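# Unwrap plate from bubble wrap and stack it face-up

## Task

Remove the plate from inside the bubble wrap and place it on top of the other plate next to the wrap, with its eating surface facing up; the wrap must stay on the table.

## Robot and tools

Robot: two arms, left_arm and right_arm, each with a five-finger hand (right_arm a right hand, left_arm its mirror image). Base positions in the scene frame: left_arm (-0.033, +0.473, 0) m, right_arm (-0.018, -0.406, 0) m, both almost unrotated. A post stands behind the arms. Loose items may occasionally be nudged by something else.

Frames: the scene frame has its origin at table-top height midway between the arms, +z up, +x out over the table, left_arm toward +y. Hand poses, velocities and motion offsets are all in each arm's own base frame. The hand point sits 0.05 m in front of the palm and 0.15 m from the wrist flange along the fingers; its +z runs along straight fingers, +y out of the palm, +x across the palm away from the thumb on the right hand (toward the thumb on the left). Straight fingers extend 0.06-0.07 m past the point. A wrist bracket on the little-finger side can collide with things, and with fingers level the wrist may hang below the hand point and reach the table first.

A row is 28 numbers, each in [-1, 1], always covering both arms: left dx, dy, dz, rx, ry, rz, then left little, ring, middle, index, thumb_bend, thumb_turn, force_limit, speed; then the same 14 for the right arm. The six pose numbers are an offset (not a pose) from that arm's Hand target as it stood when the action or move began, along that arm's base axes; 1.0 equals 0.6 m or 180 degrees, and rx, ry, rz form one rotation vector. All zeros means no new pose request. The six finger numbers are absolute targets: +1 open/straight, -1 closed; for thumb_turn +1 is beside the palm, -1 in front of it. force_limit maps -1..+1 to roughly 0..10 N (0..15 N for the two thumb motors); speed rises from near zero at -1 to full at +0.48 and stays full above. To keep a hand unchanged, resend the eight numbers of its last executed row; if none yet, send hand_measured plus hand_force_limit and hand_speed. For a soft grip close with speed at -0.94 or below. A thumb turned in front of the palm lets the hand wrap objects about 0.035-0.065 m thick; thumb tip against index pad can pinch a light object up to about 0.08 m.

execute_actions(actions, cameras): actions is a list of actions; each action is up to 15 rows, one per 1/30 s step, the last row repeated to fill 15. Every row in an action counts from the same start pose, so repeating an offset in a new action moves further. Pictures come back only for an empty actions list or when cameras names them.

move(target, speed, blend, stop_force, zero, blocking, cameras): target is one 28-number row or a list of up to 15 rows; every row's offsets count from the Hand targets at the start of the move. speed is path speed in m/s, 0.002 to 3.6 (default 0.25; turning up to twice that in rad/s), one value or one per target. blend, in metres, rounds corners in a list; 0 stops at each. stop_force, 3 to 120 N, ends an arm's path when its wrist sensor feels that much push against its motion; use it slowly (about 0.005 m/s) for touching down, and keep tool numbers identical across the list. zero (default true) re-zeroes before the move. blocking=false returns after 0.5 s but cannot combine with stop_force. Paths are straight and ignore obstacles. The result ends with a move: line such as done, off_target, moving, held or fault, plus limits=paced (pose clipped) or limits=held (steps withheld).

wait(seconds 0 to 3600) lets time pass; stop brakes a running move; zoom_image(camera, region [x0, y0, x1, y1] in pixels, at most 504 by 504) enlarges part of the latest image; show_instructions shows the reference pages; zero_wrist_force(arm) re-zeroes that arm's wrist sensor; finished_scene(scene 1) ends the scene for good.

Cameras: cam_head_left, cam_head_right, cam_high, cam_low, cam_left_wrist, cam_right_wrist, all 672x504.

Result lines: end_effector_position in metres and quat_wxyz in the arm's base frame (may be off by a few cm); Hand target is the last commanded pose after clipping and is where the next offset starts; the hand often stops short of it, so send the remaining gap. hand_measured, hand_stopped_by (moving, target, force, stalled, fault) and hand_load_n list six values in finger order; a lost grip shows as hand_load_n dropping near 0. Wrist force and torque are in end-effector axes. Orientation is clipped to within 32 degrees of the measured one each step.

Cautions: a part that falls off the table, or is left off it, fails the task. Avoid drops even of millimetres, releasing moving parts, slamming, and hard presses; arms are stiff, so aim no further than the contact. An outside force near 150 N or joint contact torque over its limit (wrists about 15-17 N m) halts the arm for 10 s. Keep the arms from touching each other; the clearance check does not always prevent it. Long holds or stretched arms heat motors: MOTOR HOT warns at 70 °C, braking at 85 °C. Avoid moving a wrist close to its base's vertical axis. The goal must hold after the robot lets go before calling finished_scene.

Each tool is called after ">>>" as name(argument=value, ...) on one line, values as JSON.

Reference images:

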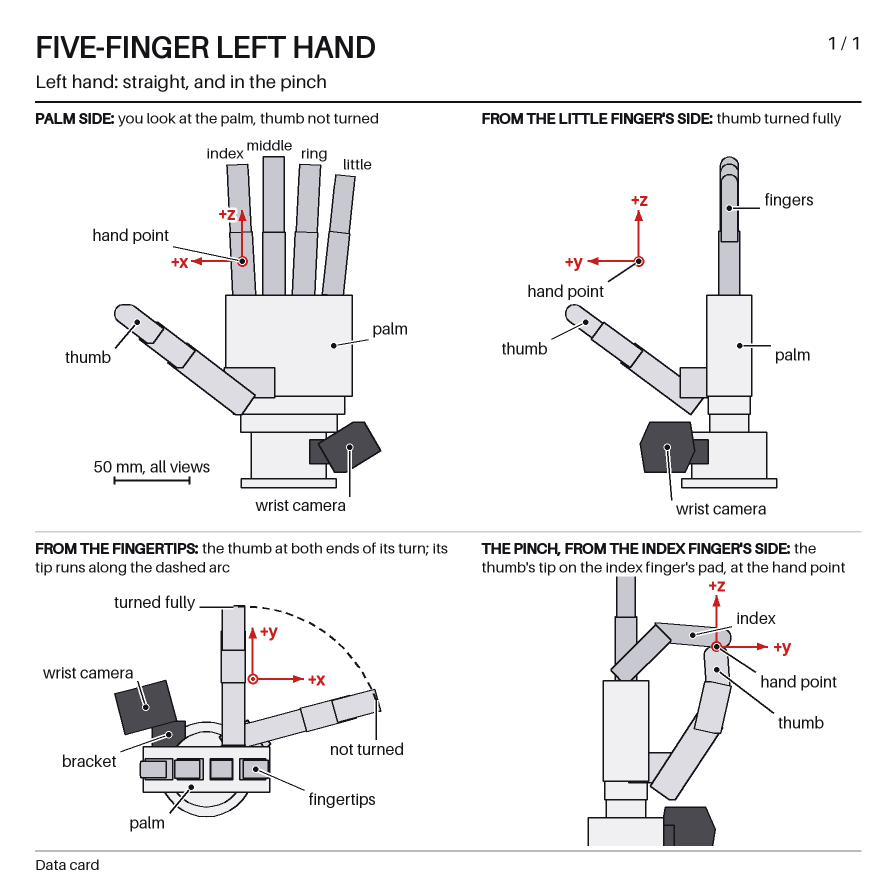

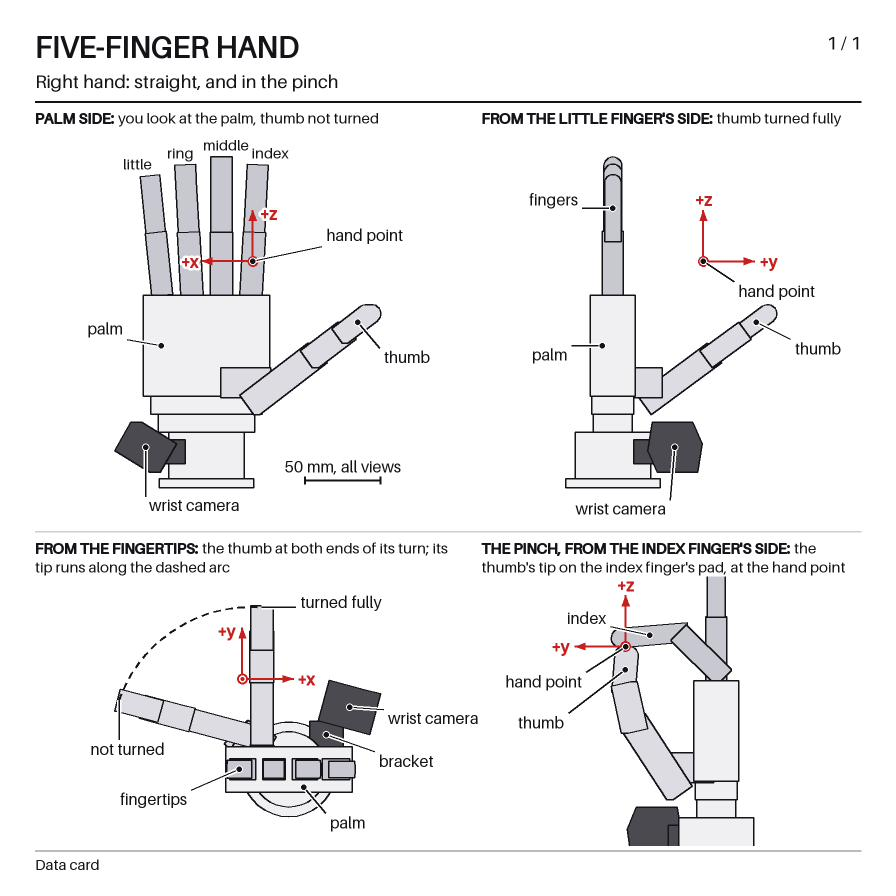

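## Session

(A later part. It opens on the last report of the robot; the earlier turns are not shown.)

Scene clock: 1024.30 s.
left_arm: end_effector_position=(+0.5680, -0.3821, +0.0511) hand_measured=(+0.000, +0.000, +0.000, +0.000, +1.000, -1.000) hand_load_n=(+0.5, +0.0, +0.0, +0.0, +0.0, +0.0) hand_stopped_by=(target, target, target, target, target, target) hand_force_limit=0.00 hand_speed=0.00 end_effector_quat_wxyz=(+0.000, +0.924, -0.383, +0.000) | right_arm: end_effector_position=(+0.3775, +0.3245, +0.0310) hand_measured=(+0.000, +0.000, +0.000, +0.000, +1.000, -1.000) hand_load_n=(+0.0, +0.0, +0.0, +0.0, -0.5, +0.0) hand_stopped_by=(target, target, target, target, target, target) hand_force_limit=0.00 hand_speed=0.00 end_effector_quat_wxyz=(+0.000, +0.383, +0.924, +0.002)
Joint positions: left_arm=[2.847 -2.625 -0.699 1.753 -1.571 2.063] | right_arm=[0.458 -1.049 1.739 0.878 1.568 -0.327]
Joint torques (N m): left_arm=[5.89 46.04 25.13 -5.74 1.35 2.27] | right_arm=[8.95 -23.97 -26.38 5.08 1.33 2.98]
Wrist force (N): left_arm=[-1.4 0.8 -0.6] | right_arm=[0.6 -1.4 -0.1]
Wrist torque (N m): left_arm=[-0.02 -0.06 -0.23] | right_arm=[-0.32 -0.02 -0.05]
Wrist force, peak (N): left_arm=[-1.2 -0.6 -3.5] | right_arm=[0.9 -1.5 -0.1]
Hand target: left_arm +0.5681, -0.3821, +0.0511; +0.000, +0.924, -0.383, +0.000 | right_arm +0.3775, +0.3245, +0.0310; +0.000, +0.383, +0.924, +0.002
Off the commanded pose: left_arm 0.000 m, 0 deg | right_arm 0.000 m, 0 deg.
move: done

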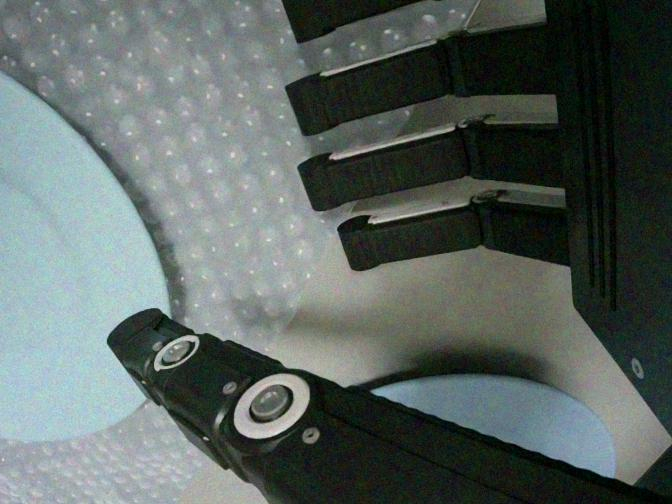

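>>> move(target=[[-0.03,-0.03,-0.028,0,0,0,0,0,0,0,1,-1,0,0,0,0,0,0,0,0,0,0,0,0,1,-1,0,0],[-0.055,-0.055,-0.028,0,0,0,0,0,0,0,1,-1,0,0,0,0,0,0,0,0,0,0,0,0,1,-1,0,0]], cameras=["cam_left_wrist"], speed=0.03, stop_force=5)

Scene clock: 1032.40 s.
left_arm: end_effector_position=(+0.5351, -0.4151, +0.0343) hand_measured=(+0.000, +0.000, +0.000, +0.000, +1.000, -1.000) hand_load_n=(+0.0, +0.0, +0.5, +0.0, +0.0, +0.0) hand_stopped_by=(target, target, target, target, target, target) hand_force_limit=0.00 hand_speed=0.00 end_effector_quat_wxyz=(+0.000, +0.924, -0.383, +0.000) | right_arm: end_effector_position=(+0.3775, +0.3245, +0.0310) hand_measured=(+0.000, +0.000, +0.000, +0.000, +1.000, -1.000) hand_load_n=(+0.0, +0.0, +0.0, +0.0, +0.0, +0.0) hand_stopped_by=(target, target, target, target, target, target) hand_force_limit=0.00 hand_speed=0.00 end_effector_quat_wxyz=(+0.000, +0.383, +0.924, +0.002)
Joint positions: left_arm=[2.783 -2.597 -0.798 1.824 -1.571 1.998] | right_arm=[0.458 -1.049 1.739 0.878 1.568 -0.327]
Joint torques (N m): left_arm=[-4.53 59.44 10.82 0.5 -1.58 -2.43] | right_arm=[7.6 -23.8 -26.54 5.15 1.34 2.8]
Wrist force (N): left_arm=[-1.4 0.9 -0.5] | right_arm=[0.6 -1.2 -0.2]
Wrist torque (N m): left_arm=[0.00 -0.07 -0.14] | right_arm=[-0.28 -0.01 -0.05]
Wrist force, peak (N): left_arm=[-1.5 0.9 -0.9] | right_arm=[1.1 -1.3 -0.2]
Hand target: left_arm +0.5351, -0.4151, +0.0343; +0.000, +0.924, -0.383, +0.000 | right_arm +0.3775, +0.3245, +0.0310; +0.000, +0.383, +0.924, +0.002
Off the commanded pose: left_arm 0.000 m, 0 deg | right_arm 0.000 m, 0 deg.
move: done

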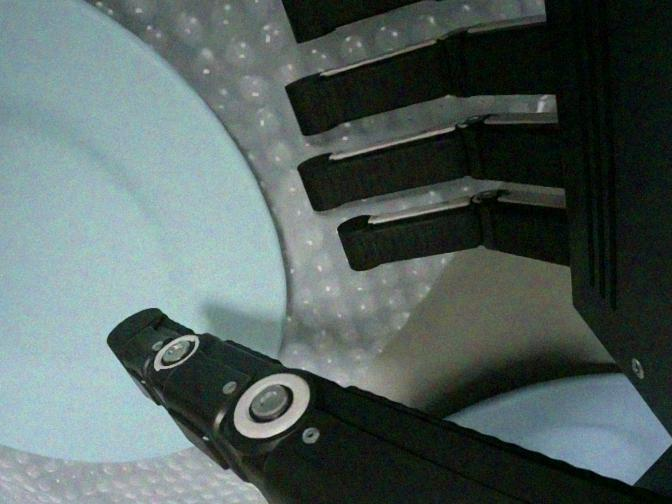

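>>> move(target=[[-0.009,-0.009,-0.0025,0,0,0,0,0,0,0,1,-1,0,0,0,0,0,0,0,0,0,0,0,0,1,-1,0,0],[-0.021,-0.021,-0.0025,0,0,0,0,0,0,0,1,-1,0,0,0.012,0.012,0,0,0,0,0,0,0,0,1,-1,0,0]], cameras=["cam_left_wrist","cam_right_wrist","cam_low"], speed=0.015, stop_force=6)

>>> zoom_image(camera="cam_low", region=[270, 240, 430, 330])

Scene clock: 1043.43 s.
left_arm: end_effector_position=(+0.5225, -0.4277, +0.0328) hand_measured=(+0.000, +0.000, +0.000, +0.000, +1.000, -1.000) hand_load_n=(+0.0, +0.0, +0.0, +0.0, +0.0, +0.0) hand_stopped_by=(target, target, target, target, target, target) hand_force_limit=0.00 hand_speed=0.00 end_effector_quat_wxyz=(+0.000, +0.924, -0.383, +0.000) | right_arm: end_effector_position=(+0.3847, +0.3317, +0.0310) hand_measured=(+0.000, +0.000, +0.000, +0.000, +1.000, -1.000) hand_load_n=(+0.0, +0.0, +0.0, +0.0, +0.0, +0.0) hand_stopped_by=(target, target, target, target, target, target) hand_force_limit=0.00 hand_speed=0.00 end_effector_quat_wxyz=(+0.000, +0.383, +0.924, +0.002)
Joint positions: left_arm=[2.757 -2.586 -0.822 1.838 -1.571 1.973] | right_arm=[0.465 -1.03 1.706 0.892 1.568 -0.32]
Joint torques (N m): left_arm=[-6.03 60.15 10.76 0.76 -1.65 -2.69] | right_arm=[8.68 -24.33 -27.42 5.28 1.27 3.01]
Wrist force (N): left_arm=[-1.5 0.6 -0.9] | right_arm=[0.7 -1.2 -0.4]
Wrist torque (N m): left_arm=[-0.02 -0.06 -0.13] | right_arm=[-0.26 -0.02 -0.06]
Wrist force, peak (N): left_arm=[-1.5 0.7 -1.2] | right_arm=[0.8 -1.6 -0.2]
Hand target: left_arm +0.5225, -0.4277, +0.0328; +0.000, +0.924, -0.383, +0.000 | right_arm +0.3847, +0.3317, +0.0310; +0.000, +0.383, +0.924, +0.002
Off the commanded pose: left_arm 0.000 m, 0 deg | right_arm 0.000 m, 0 deg.
move: done
Images, in order (width x height): cam_low 672x504, cam_left_wrist 672x504, cam_right_wrist 672x504.

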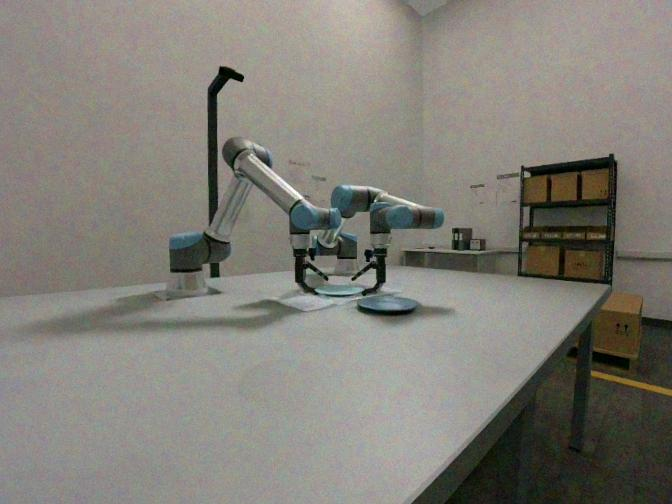

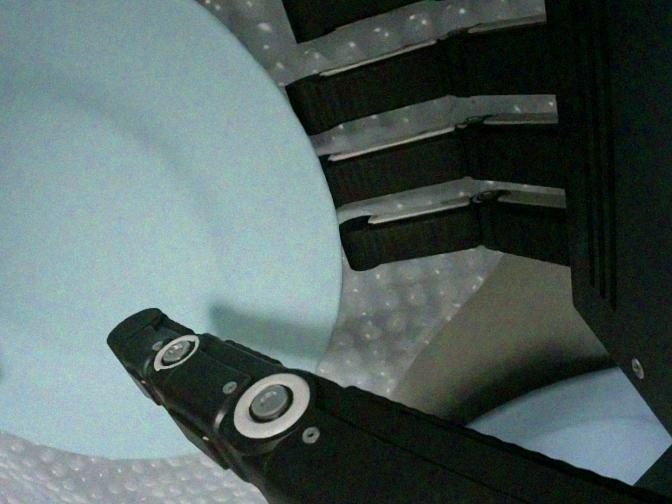

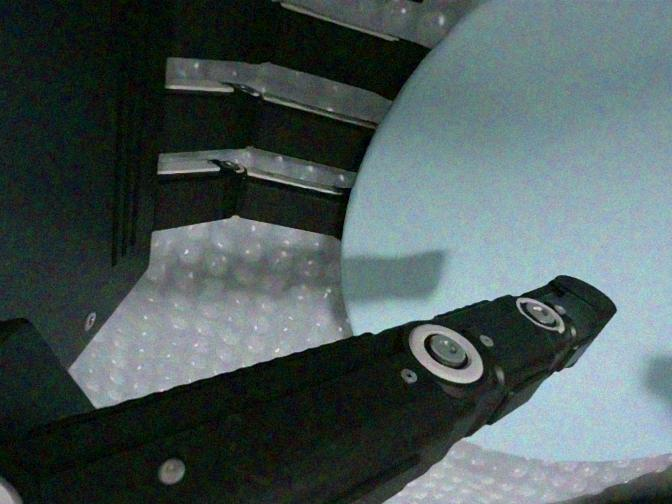

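Scaled by 3.150 from the camera's image (finer frame: 960x720).

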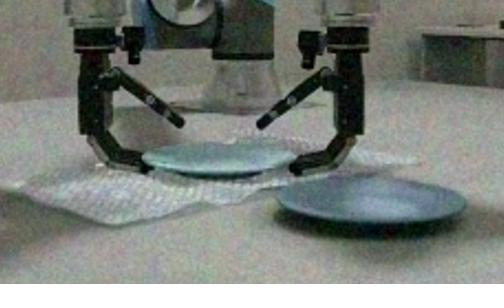

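>>> move(target=[-0.013,-0.013,0,0,0,0,0,0,0,0,1,-1,0,0,0.013,0.013,0,0,0,0,0,0,0,0,1,-1,0,0], cameras=["cam_left_wrist","cam_right_wrist","cam_low"], speed=0.01, stop_force=6)

>>> zoom_image(camera="cam_low", region=[270, 240, 430, 330])

Scene clock: 1050.33 s.
left_arm: end_effector_position=(+0.5147, -0.4355, +0.0328) hand_measured=(+0.000, +0.000, +0.000, +0.000, +1.000, -1.000) hand_load_n=(+0.0, +0.0, +0.0, +0.0, +0.0, +0.0) hand_stopped_by=(target, target, target, target, target, target) hand_force_limit=0.00 hand_speed=0.00 end_effector_quat_wxyz=(+0.000, +0.924, -0.383, +0.000) | right_arm: end_effector_position=(+0.3925, +0.3395, +0.0310) hand_measured=(+0.000, +0.000, +0.000, +0.000, +1.000, -1.000) hand_load_n=(+0.0, +0.0, +0.0, +0.0, +0.0, +0.0) hand_stopped_by=(target, target, target, target, target, target) hand_force_limit=0.00 hand_speed=0.00 end_effector_quat_wxyz=(+0.000, +0.383, +0.924, +0.002)
Joint positions: left_arm=[2.742 -2.58 -0.835 1.844 -1.571 1.957] | right_arm=[0.473 -1.008 1.669 0.908 1.568 -0.312]
Joint torques (N m): left_arm=[-7 57.37 9.98 0.67 -1.66 -2.66] | right_arm=[7.88 -25.47 -27.21 4.89 1.28 2.83]
Wrist force (N): left_arm=[-1.5 0.6 -0.8] | right_arm=[0.8 -2.6 -0.7]
Wrist torque (N m): left_arm=[-0.02 -0.05 -0.13] | right_arm=[-0.32 -0.03 -0.08]
Wrist force, peak (N): left_arm=[-1.6 0.5 -1.1] | right_arm=[0.8 -3.0 -0.6]
Hand target: left_arm +0.5147, -0.4355, +0.0328; +0.000, +0.924, -0.383, +0.000 | right_arm +0.3925, +0.3395, +0.0310; +0.000, +0.383, +0.924, +0.002
Off the commanded pose: left_arm 0.000 m, 0 deg | right_arm 0.000 m, 0 deg.
move: done
Images, in order (width x height): cam_low 672x504, cam_left_wrist 672x504, cam_right_wrist 672x504.

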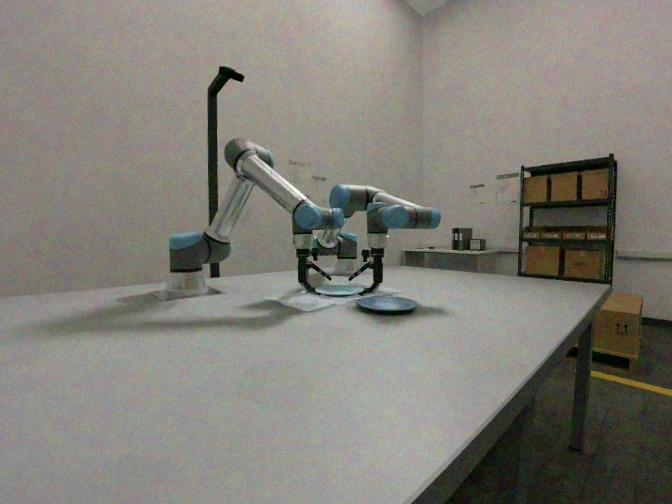

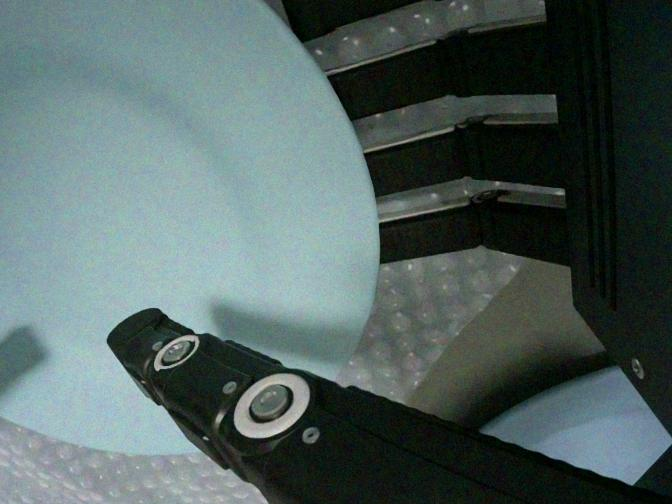

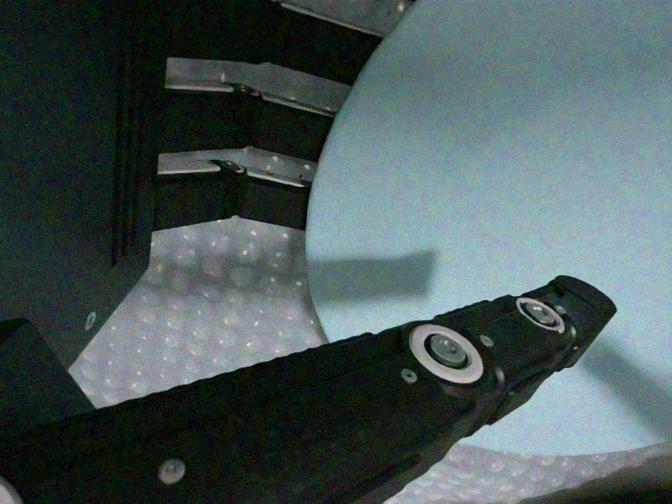

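Scaled by 3.150 from the camera's image (finer frame: 960x720).

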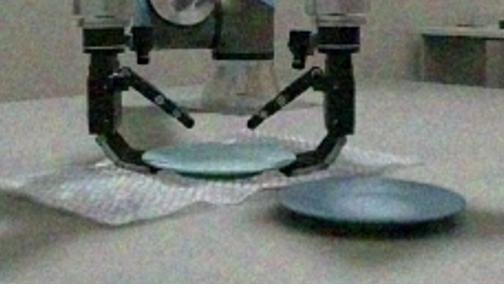

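>>> move(target=[-0.009,-0.009,0,0,0,0,0,0,0,0,1,-1,0,0,0.009,0.009,0,0,0,0,0,0,0,0,1,-1,0,0], cameras=["cam_left_wrist","cam_right_wrist","cam_low"], speed=0.01, stop_force=6)

>>> zoom_image(camera="cam_low", region=[270, 240, 430, 330])

Scene clock: 1059.23 s.
left_arm: end_effector_position=(+0.5093, -0.4409, +0.0328) hand_measured=(+0.000, +0.000, +0.000, +0.000, +1.000, -1.000) hand_load_n=(+0.0, +0.0, +0.0, +0.0, +0.0, +0.0) hand_stopped_by=(target, target, target, target, target, target) hand_force_limit=0.00 hand_speed=0.00 end_effector_quat_wxyz=(+0.000, +0.924, -0.383, +0.000) | right_arm: end_effector_position=(+0.3979, +0.3449, +0.0310) hand_measured=(+0.000, +0.000, +0.000, +0.000, +1.000, -1.000) hand_load_n=(+0.0, +0.0, +0.0, +0.0, +0.0, +0.0) hand_stopped_by=(target, target, target, target, target, target) hand_force_limit=0.00 hand_speed=0.00 end_effector_quat_wxyz=(+0.000, +0.383, +0.924, +0.002)
Joint positions: left_arm=[2.73 -2.576 -0.843 1.848 -1.571 1.946] | right_arm=[0.479 -0.993 1.643 0.919 1.568 -0.306]
Joint torques (N m): left_arm=[-6.68 58.43 9.19 0.39 -0.62 -2.58] | right_arm=[8.55 -26.45 -28.78 4.4 1.39 2.91]
Wrist force (N): left_arm=[-1.4 -2.8 -1.5] | right_arm=[0.7 -4.3 -1.2]
Wrist torque (N m): left_arm=[-0.20 -0.09 -0.03] | right_arm=[-0.40 0.00 -0.12]
Wrist force, peak (N): left_arm=[-1.7 -2.8 -1.7] | right_arm=[0.4 -4.5 -1.1]
Hand target: left_arm +0.5093, -0.4409, +0.0328; +0.000, +0.924, -0.383, +0.000 | right_arm +0.3979, +0.3449, +0.0310; +0.000, +0.383, +0.924, +0.002
Off the commanded pose: left_arm 0.000 m, 0 deg | right_arm 0.000 m, 0 deg.
move: done
Images, in order (width x height): cam_low 672x504, cam_left_wrist 672x504, cam_right_wrist 672x504.

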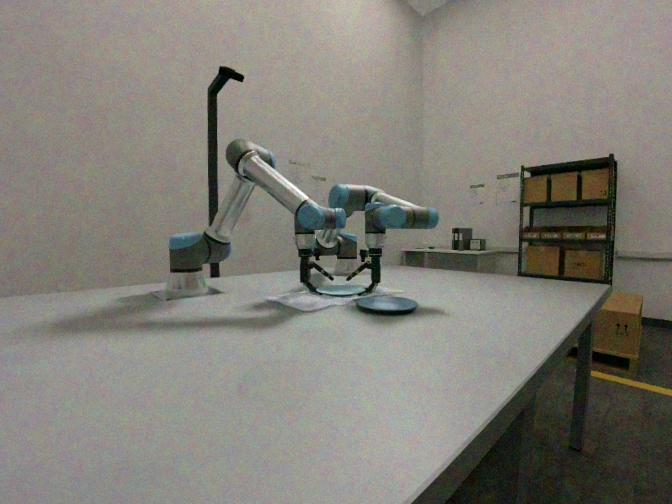

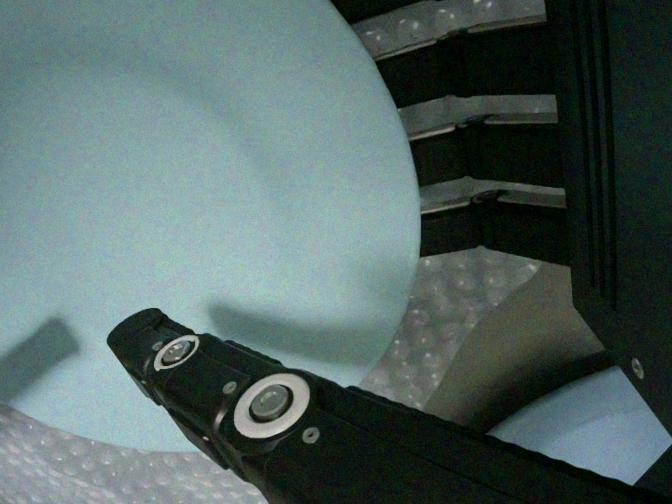

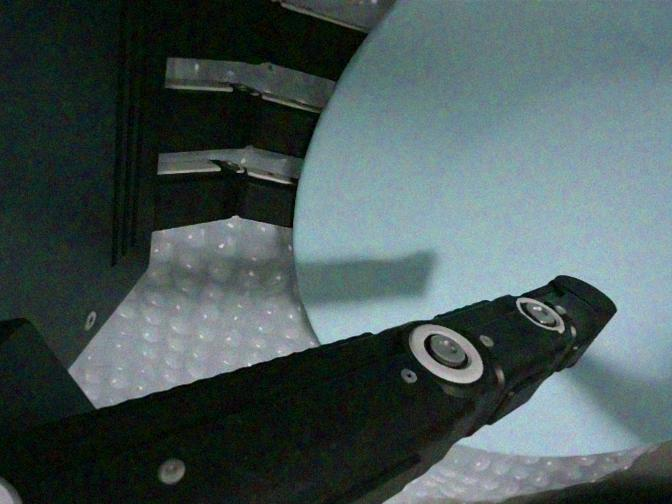

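Scaled by 3.150 from the camera's image (finer frame: 960x720).

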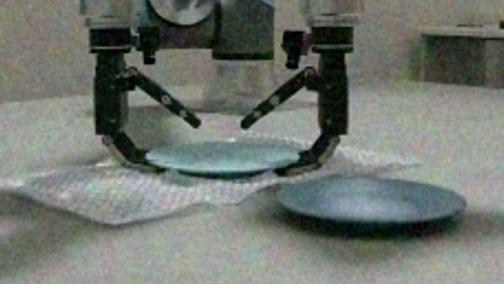

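>>> move(target=[0,0,0.035,0,0,0,0,0,0,0,1,-1,0,0,0,0,0.035,0,0,0,0,0,0,0,1,-1,0,0], cameras=["cam_left_wrist","cam_right_wrist","cam_low"], speed=0.02)

>>> zoom_image(camera="cam_low", region=[270, 240, 430, 330])

Scene clock: 1070.13 s.
left_arm: end_effector_position=(+0.5093, -0.4409, +0.0537) hand_measured=(+0.000, +0.000, +0.000, +0.000, +1.000, -1.000) hand_load_n=(+0.0, +0.0, +1.0, +0.0, +0.0, +0.0) hand_stopped_by=(target, target, target, target, target, target) hand_force_limit=0.00 hand_speed=0.00 end_effector_quat_wxyz=(+0.000, +0.924, -0.383, +0.000) | right_arm: end_effector_position=(+0.3979, +0.3449, +0.0519) hand_measured=(+0.000, +0.000, +0.000, +0.000, +1.000, -1.000) hand_load_n=(+0.0, +0.0, +1.0, +0.0, +0.0, +0.0) hand_stopped_by=(target, target, target, target, target, target) hand_force_limit=0.00 hand_speed=0.00 end_effector_quat_wxyz=(+0.000, +0.383, +0.924, +0.002)
Joint positions: left_arm=[2.73 -2.559 -0.821 1.809 -1.571 1.946] | right_arm=[0.479 -1.022 1.626 0.964 1.568 -0.306]
Joint torques (N m): left_arm=[2.42 60.07 25.52 -5.51 1.03 -2.46] | right_arm=[8.38 -49.5 -27.26 5.33 1.12 2.91]
Wrist force (N): left_arm=[-1.5 0.7 0.9] | right_arm=[0.9 -1.2 1.8]
Wrist torque (N m): left_arm=[-0.07 -0.01 -0.13] | right_arm=[-0.33 -0.11 -0.04]
Wrist force, peak (N): left_arm=[-1.7 -3.0 -1.6] | right_arm=[0.6 -4.6 -1.2]
Hand target: left_arm +0.5093, -0.4409, +0.0538; +0.000, +0.924, -0.383, +0.000 | right_arm +0.3979, +0.3449, +0.0520; +0.000, +0.383, +0.924, +0.002
Off the commanded pose: left_arm 0.000 m, 0 deg | right_arm 0.000 m, 0 deg.
move: done
Images, in order (width x height): cam_low 672x504, cam_left_wrist 672x504, cam_right_wrist 672x504.

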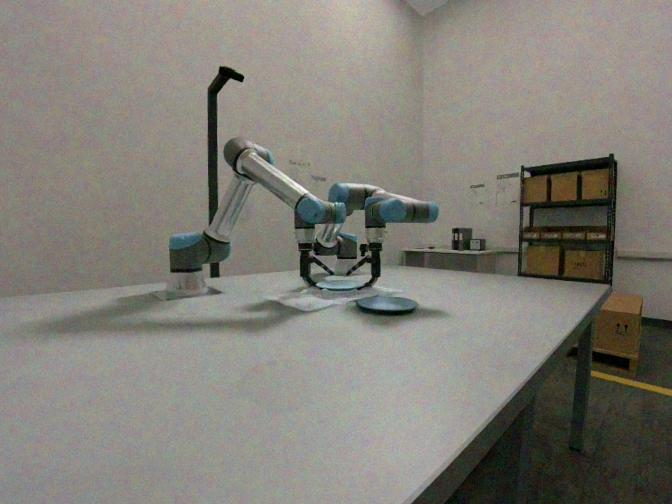

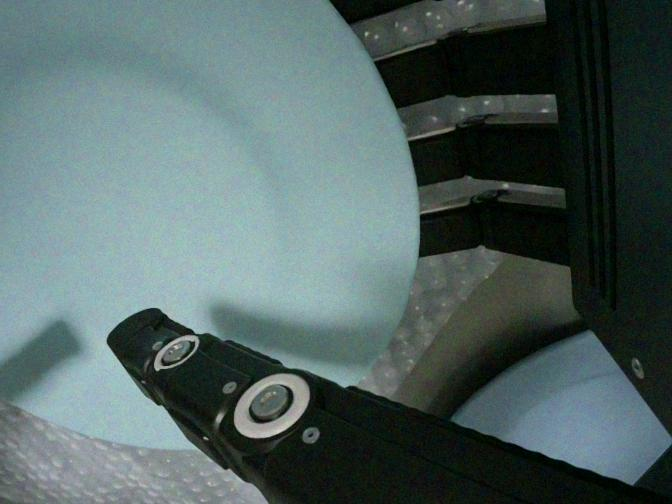

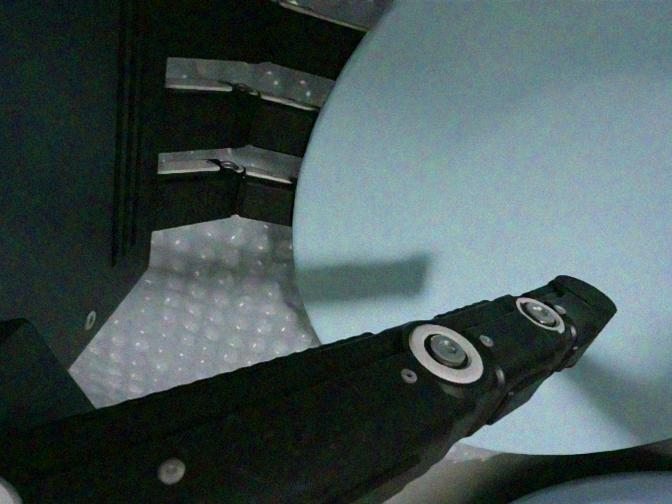

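Scaled by 3.150 from the camera's image (finer frame: 960x720).

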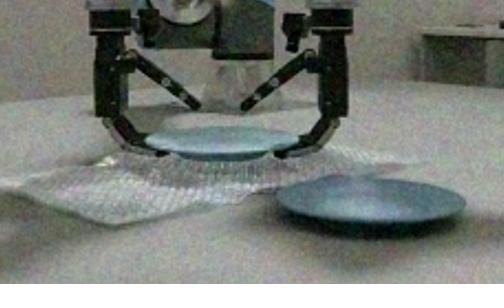

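>>> move(target=[0,0,0,0,0,0,0,0,0,0,0,-1,-0.6,-0.6,0,0,0,0,0,0,0,0,0,0,0,-1,-0.6,-0.6], cameras=["cam_left_wrist","cam_right_wrist","cam_low"])

>>> zoom_image(camera="cam_low", region=[270, 240, 430, 330])

Scene clock: 1079.53 s.
left_arm: end_effector_position=(+0.5093, -0.4409, +0.0538) hand_measured=(+0.000, +0.000, +0.000, +0.000, +0.000, -1.000) hand_load_n=(+0.0, +0.5, +1.0, +0.0, +0.0, +0.0) hand_stopped_by=(target, target, target, target, target, target) hand_force_limit=-0.60 hand_speed=-0.60 end_effector_quat_wxyz=(+0.000, +0.924, -0.383, +0.000) | right_arm: end_effector_position=(+0.3979, +0.3449, +0.0520) hand_measured=(+0.000, +0.000, +0.000, +0.000, +0.000, -1.000) hand_load_n=(+0.0, +0.0, +1.0, +0.0, +0.0, +0.0) hand_stopped_by=(target, target, target, target, target, target) hand_force_limit=-0.60 hand_speed=-0.60 end_effector_quat_wxyz=(+0.000, +0.383, +0.924, +0.002)
Joint positions: left_arm=[2.73 -2.559 -0.821 1.809 -1.571 1.946] | right_arm=[0.479 -1.022 1.626 0.964 1.568 -0.306]
Joint torques (N m): left_arm=[3.08 55.89 25.49 -5.71 -1.5 -0.21] | right_arm=[5.78 -49.42 -28.14 5.28 1.01 2.49]
Wrist force (N): left_arm=[-1.3 0.8 0.8] | right_arm=[0.4 -1.3 1.6]
Wrist torque (N m): left_arm=[-0.05 -0.05 -0.12] | right_arm=[-0.33 -0.02 -0.07]
Wrist force, peak (N): left_arm=[-1.6 0.8 1.0] | right_arm=[0.8 -1.1 1.9]
Hand target: left_arm +0.5093, -0.4409, +0.0538; +0.000, +0.924, -0.383, +0.000 | right_arm +0.3979, +0.3449, +0.0520; +0.000, +0.383, +0.924, +0.002
Off the commanded pose: left_arm 0.000 m, 0 deg | right_arm 0.000 m, 0 deg.
move: done
Images, in order (width x height): cam_low 672x504, cam_left_wrist 672x504, cam_right_wrist 672x504.

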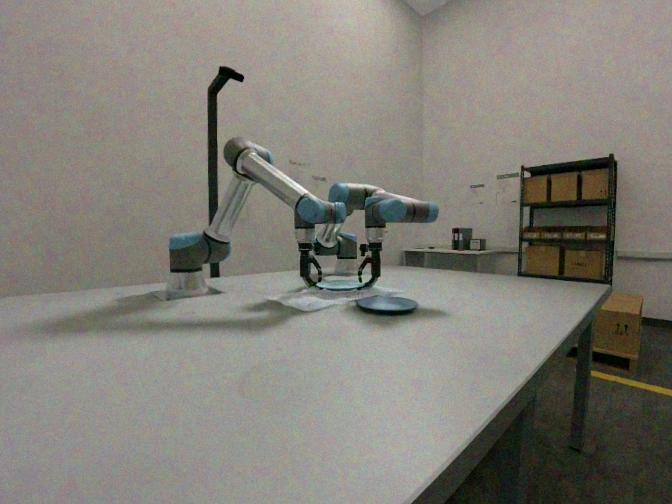

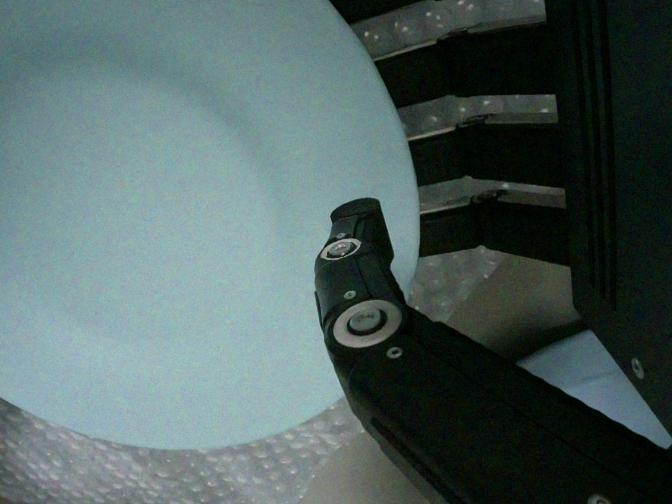

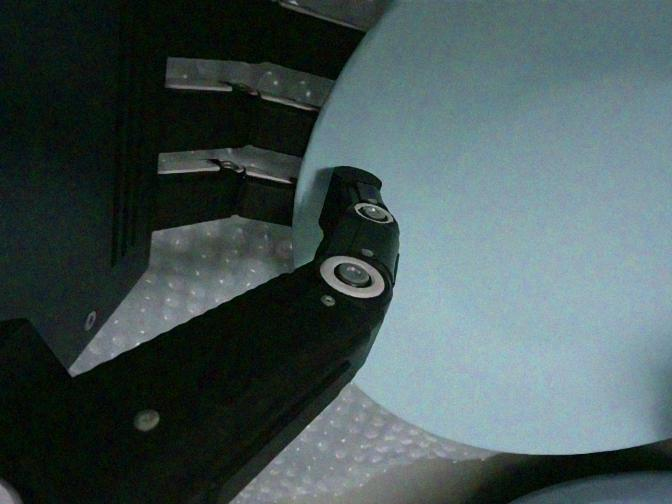

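Scaled by 3.150 from the camera's image (finer frame: 960x720).

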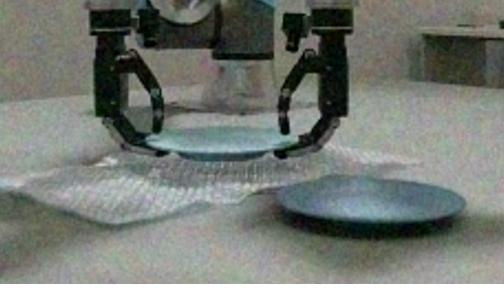

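>>> move(target=[0,0,0,0,0,0,-0.12,-0.12,-0.12,-0.12,0,-1,0,-0.7,0,0,0,0,0,0,-0.12,-0.12,-0.12,-0.12,0,-1,0,-0.7], cameras=["cam_left_wrist","cam_right_wrist","cam_low"])

>>> zoom_image(camera="cam_low", region=[270, 240, 430, 330])

Scene clock: 1086.40 s.
left_arm: end_effector_position=(+0.5093, -0.4409, +0.0538) hand_measured=(-0.120, -0.120, -0.118, -0.120, +0.000, -1.000) hand_load_n=(+0.5, +1.0, +4.0, +0.5, +0.0, +0.0) hand_stopped_by=(target, target, target, target, target, target) hand_force_limit=0.00 hand_speed=-0.70 end_effector_quat_wxyz=(+0.000, +0.924, -0.383, +0.000) | right_arm: end_effector_position=(+0.3979, +0.3449, +0.0520) hand_measured=(-0.120, -0.120, -0.118, -0.120, +0.000, -1.000) hand_load_n=(+0.0, +0.0, +4.0, +1.5, +0.0, +0.0) hand_stopped_by=(target, target, target, target, target, target) hand_force_limit=0.00 hand_speed=-0.70 end_effector_quat_wxyz=(+0.000, +0.383, +0.924, +0.002)
Joint positions: left_arm=[2.73 -2.559 -0.821 1.809 -1.571 1.946] | right_arm=[0.479 -1.022 1.626 0.964 1.568 -0.306]
Joint torques (N m): left_arm=[5.04 51.21 23.71 -5.73 -0.19 1.43] | right_arm=[4.34 -48.04 -27.39 2.11 1.02 2.25]
Wrist force (N): left_arm=[-1.1 -2.5 0.6] | right_arm=[0.9 -4.1 1.9]
Wrist torque (N m): left_arm=[-0.20 -0.04 -0.05] | right_arm=[-0.41 -0.06 -0.12]
Wrist force, peak (N): left_arm=[-1.1 -2.8 0.7] | right_arm=[1.4 -4.2 1.5]
Hand target: left_arm +0.5093, -0.4409, +0.0538; +0.000, +0.924, -0.383, +0.000 | right_arm +0.3979, +0.3449, +0.0520; +0.000, +0.383, +0.924, +0.002
Off the commanded pose: left_arm 0.000 m, 0 deg | right_arm 0.000 m, 0 deg.
move: done
Images, in order (width x height): cam_low 672x504, cam_left_wrist 672x504, cam_right_wrist 672x504.

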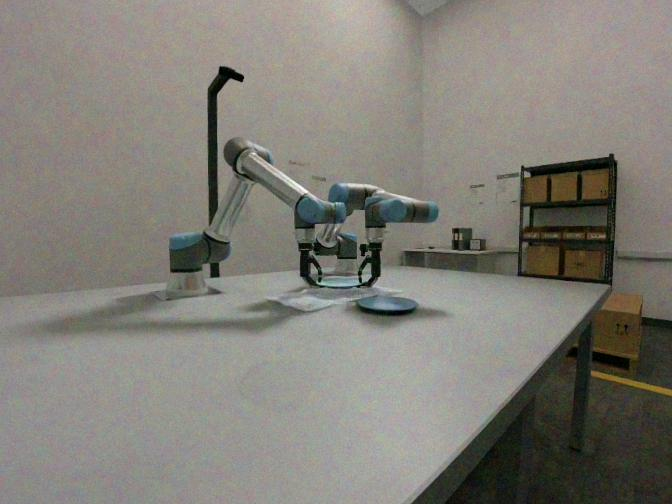

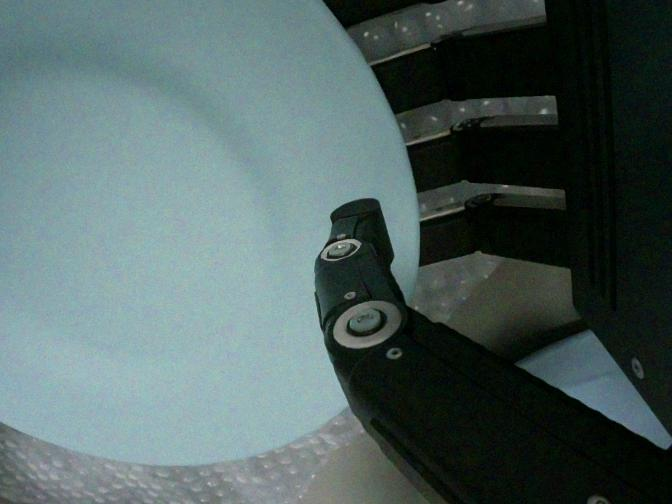

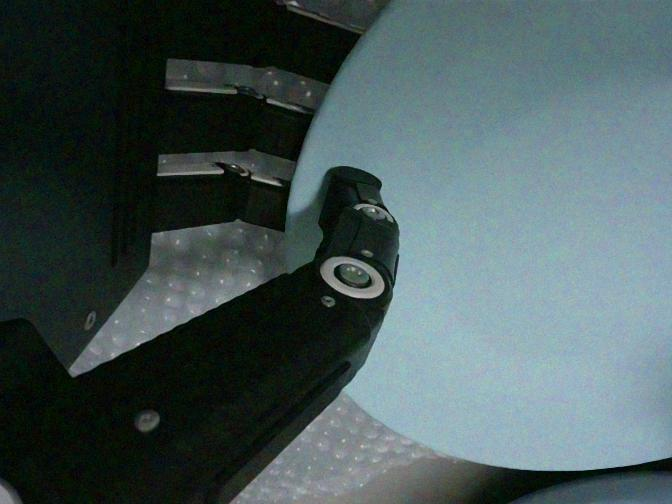

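Scaled by 3.150 from the camera's image (finer frame: 960x720).

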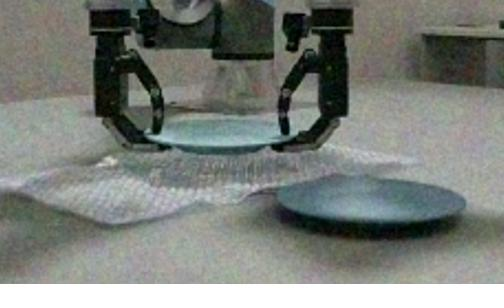

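>>> move(target=[0,0,0,0,0,0,-0.12,-0.12,-0.12,-0.12,-0.3,-1,-0.4,-0.8,0,0,0,0,0,0,-0.12,-0.12,-0.12,-0.12,-0.3,-1,-0.4,-0.8], cameras=["cam_left_wrist","cam_right_wrist","cam_low"])

>>> zoom_image(camera="cam_low", region=[270, 240, 430, 330])

Scene clock: 1092.80 s.
left_arm: end_effector_position=(+0.5093, -0.4409, +0.0538) hand_measured=(-0.120, -0.120, -0.118, -0.120, -0.102, -1.000) hand_load_n=(+0.5, +1.5, +4.5, +2.0, +4.5, +0.0) hand_stopped_by=(target, target, target, target, force, target) hand_force_limit=-0.40 hand_speed=-0.80 end_effector_quat_wxyz=(+0.000, +0.924, -0.383, +0.000) | right_arm: end_effector_position=(+0.3979, +0.3449, +0.0520) hand_measured=(-0.120, -0.120, -0.118, -0.120, -0.118, -1.000) hand_load_n=(+0.0, +0.5, +4.5, +2.5, +4.5, +0.0) hand_stopped_by=(target, target, target, target, force, target) hand_force_limit=-0.40 hand_speed=-0.80 end_effector_quat_wxyz=(+0.000, +0.383, +0.924, +0.002)
Joint positions: left_arm=[2.73 -2.559 -0.821 1.809 -1.571 1.946] | right_arm=[0.479 -1.022 1.626 0.964 1.568 -0.306]
Joint torques (N m): left_arm=[4.46 47.95 18.04 -5.48 0.29 1.59] | right_arm=[1.59 -46.55 -26.7 0.85 1.03 2.04]
Wrist force (N): left_arm=[-1.8 1.8 0.5] | right_arm=[0.6 0.2 1.8]
Wrist torque (N m): left_arm=[0.09 0.01 -0.12] | right_arm=[-0.12 -0.07 -0.02]
Wrist force, peak (N): left_arm=[-1.1 -2.7 0.8] | right_arm=[1.3 -4.4 1.6]
Hand target: left_arm +0.5093, -0.4409, +0.0538; +0.000, +0.924, -0.383, +0.000 | right_arm +0.3979, +0.3449, +0.0520; +0.000, +0.383, +0.924, +0.002
Off the commanded pose: left_arm 0.000 m, 0 deg | right_arm 0.000 m, 0 deg.
move: done
Images, in order (width x height): cam_low 672x504, cam_left_wrist 672x504, cam_right_wrist 672x504.

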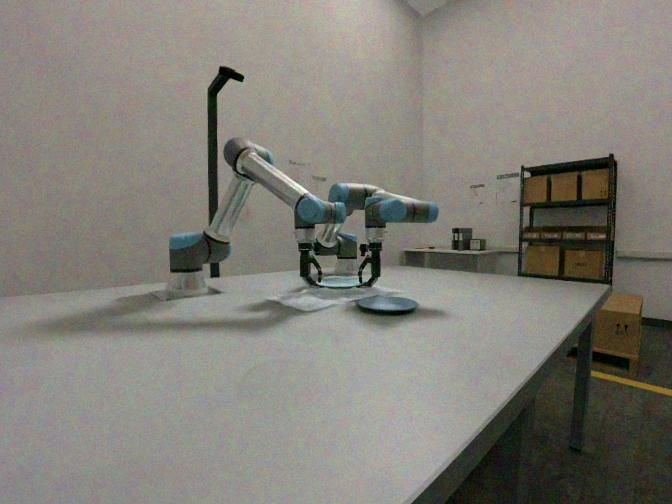

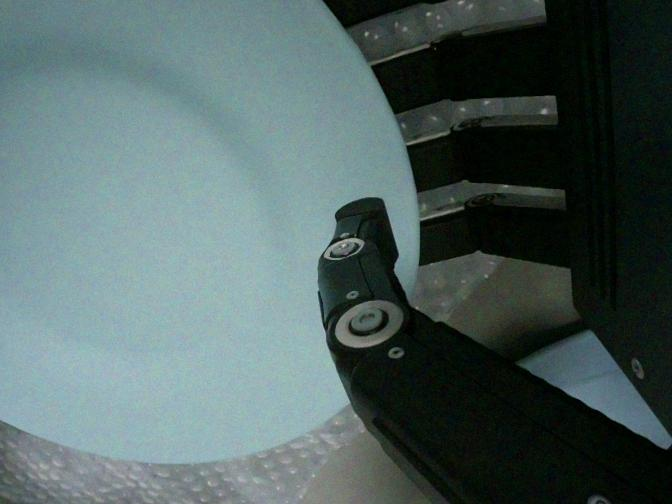

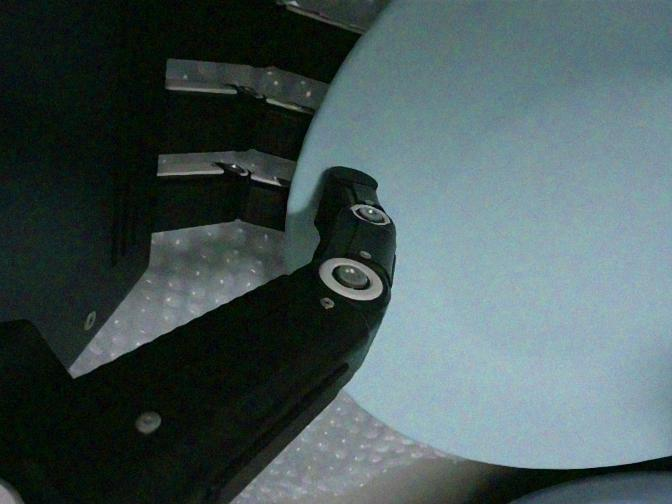

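Scaled by 3.150 from the camera's image (finer frame: 960x720).

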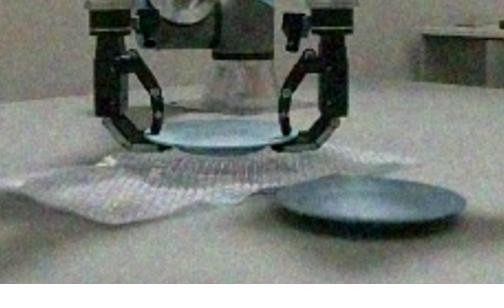

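>>> move(target=[0,0,0,0,0,0,-0.12,-0.12,-0.12,-0.12,-0.3,-1,-0.4,-0.8,0,0,0,0,0,0,-0.12,-0.12,-0.12,-0.12,0.4,-1,0,-0.5], cameras=[])

>>> move(target=[0,0,0,0,0,0,-0.12,-0.12,-0.12,-0.12,-0.3,-1,-0.4,-0.8,0,0,0,0,0,0,0,0,0,0,0.4,-1,0,-0.7], cameras=["cam_left_wrist","cam_right_wrist","cam_low"])

>>> zoom_image(camera="cam_low", region=[270, 240, 430, 330])

Scene clock: 1109.07 s.
left_arm: end_effector_position=(+0.5093, -0.4409, +0.0538) hand_measured=(-0.120, -0.120, -0.118, -0.120, -0.102, -1.000) hand_load_n=(+0.0, +1.0, +4.5, +2.5, +3.5, +0.0) hand_stopped_by=(target, target, target, target, force, target) hand_force_limit=-0.40 hand_speed=-0.80 end_effector_quat_wxyz=(+0.000, +0.924, -0.383, +0.000) | right_arm: end_effector_position=(+0.3979, +0.3449, +0.0520) hand_measured=(-0.120, -0.120, -0.118, -0.120, +0.400, -1.000) hand_load_n=(+0.0, +0.0, +1.0, +0.0, +0.0, +0.0) hand_stopped_by=(target, target, target, target, target, target) hand_force_limit=0.00 hand_speed=-0.50 end_effector_quat_wxyz=(+0.000, +0.383, +0.924, +0.002)
Joint positions: left_arm=[2.73 -2.559 -0.821 1.809 -1.571 1.946] | right_arm=[0.479 -1.022 1.626 0.964 1.568 -0.306]
Joint torques (N m): left_arm=[3.05 47.1 11.94 -5.26 -0.31 1.55] | right_arm=[0 -46.41 -25.89 0.91 1.06 1.93]
Wrist force (N): left_arm=[-1.3 -0.8 1.3] | right_arm=[0.6 -1.7 1.2]
Wrist torque (N m): left_arm=[-0.11 -0.02 -0.07] | right_arm=[-0.22 -0.04 -0.06]
Wrist force, peak (N): left_arm=[-2.1 1.8 0.8] | right_arm=[0.6 -3.0 1.3]
Hand target: left_arm +0.5093, -0.4409, +0.0538; +0.000, +0.924, -0.383, +0.000 | right_arm +0.3979, +0.3449, +0.0520; +0.000, +0.383, +0.924, +0.002
Off the commanded pose: left_arm 0.000 m, 0 deg | right_arm 0.000 m, 0 deg.
move: done

Scene clock: 1109.57 s.
left_arm: end_effector_position=(+0.5093, -0.4409, +0.0538) hand_measured=(-0.120, -0.120, -0.118, -0.120, -0.102, -1.000) hand_load_n=(+0.0, +2.0, +6.0, +3.5, +4.5, +0.0) hand_stopped_by=(target, target, target, target, force, target) hand_force_limit=-0.40 hand_speed=-0.80 end_effector_quat_wxyz=(+0.000, +0.924, -0.383, +0.000) | right_arm: end_effector_position=(+0.3979, +0.3449, +0.0520) hand_measured=(+0.000, +0.000, +0.000, +0.000, +0.400, -1.000) hand_load_n=(+0.0, +0.0, +0.0, +0.5, +0.0, +0.0) hand_stopped_by=(target, target, target, target, target, target) hand_force_limit=0.00 hand_speed=-0.70 end_effector_quat_wxyz=(+0.000, +0.383, +0.924, +0.002)
Joint positions: left_arm=[2.73 -2.559 -0.821 1.809 -1.571 1.946] | right_arm=[0.479 -1.022 1.626 0.964 1.568 -0.306]
Joint torques (N m): left_arm=[2.76 46.73 12.07 -5.47 0.59 1.4] | right_arm=[-0.39 -46.26 -25.96 0.89 0.95 1.83]
Wrist force (N): left_arm=[-1.5 0.2 1.6] | right_arm=[0.8 -0.3 0.6]
Wrist torque (N m): left_arm=[-0.05 0.03 -0.11] | right_arm=[-0.15 -0.05 -0.02]
Wrist force, peak (N): left_arm=[-1.5 0.4 1.9] | right_arm=[0.6 -1.8 1.4]
Hand target: left_arm +0.5093, -0.4409, +0.0538; +0.000, +0.924, -0.383, +0.000 | right_arm +0.3979, +0.3449, +0.0520; +0.000, +0.383, +0.924, +0.002
Off the commanded pose: left_arm 0.000 m, 0 deg | right_arm 0.000 m, 0 deg.
move: done
Images, in order (width x height): cam_low 672x504, cam_left_wrist 672x504, cam_right_wrist 672x504.

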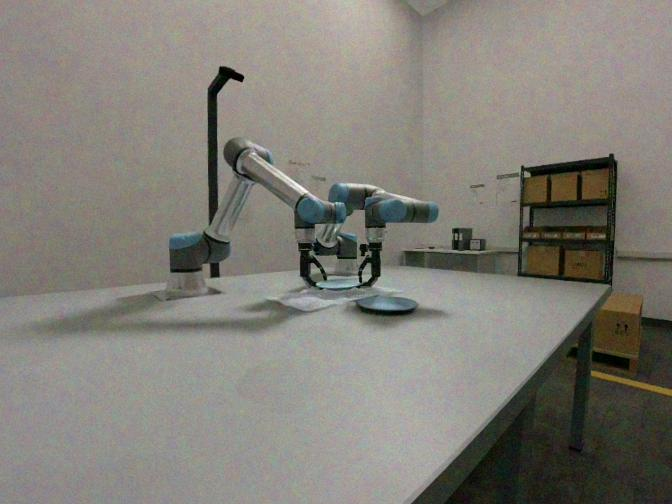

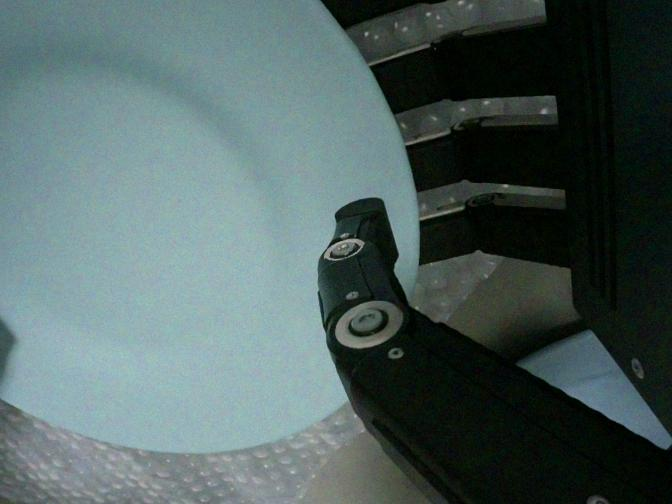

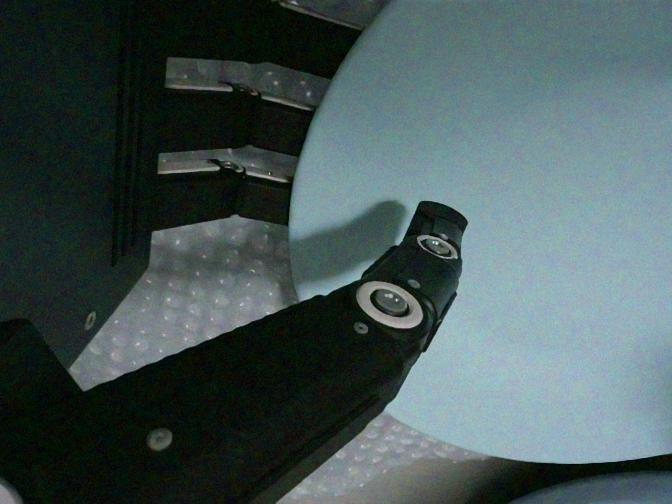

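Scaled by 3.150 from the camera's image (finer frame: 960x720).

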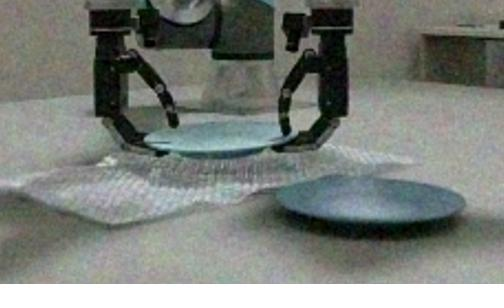

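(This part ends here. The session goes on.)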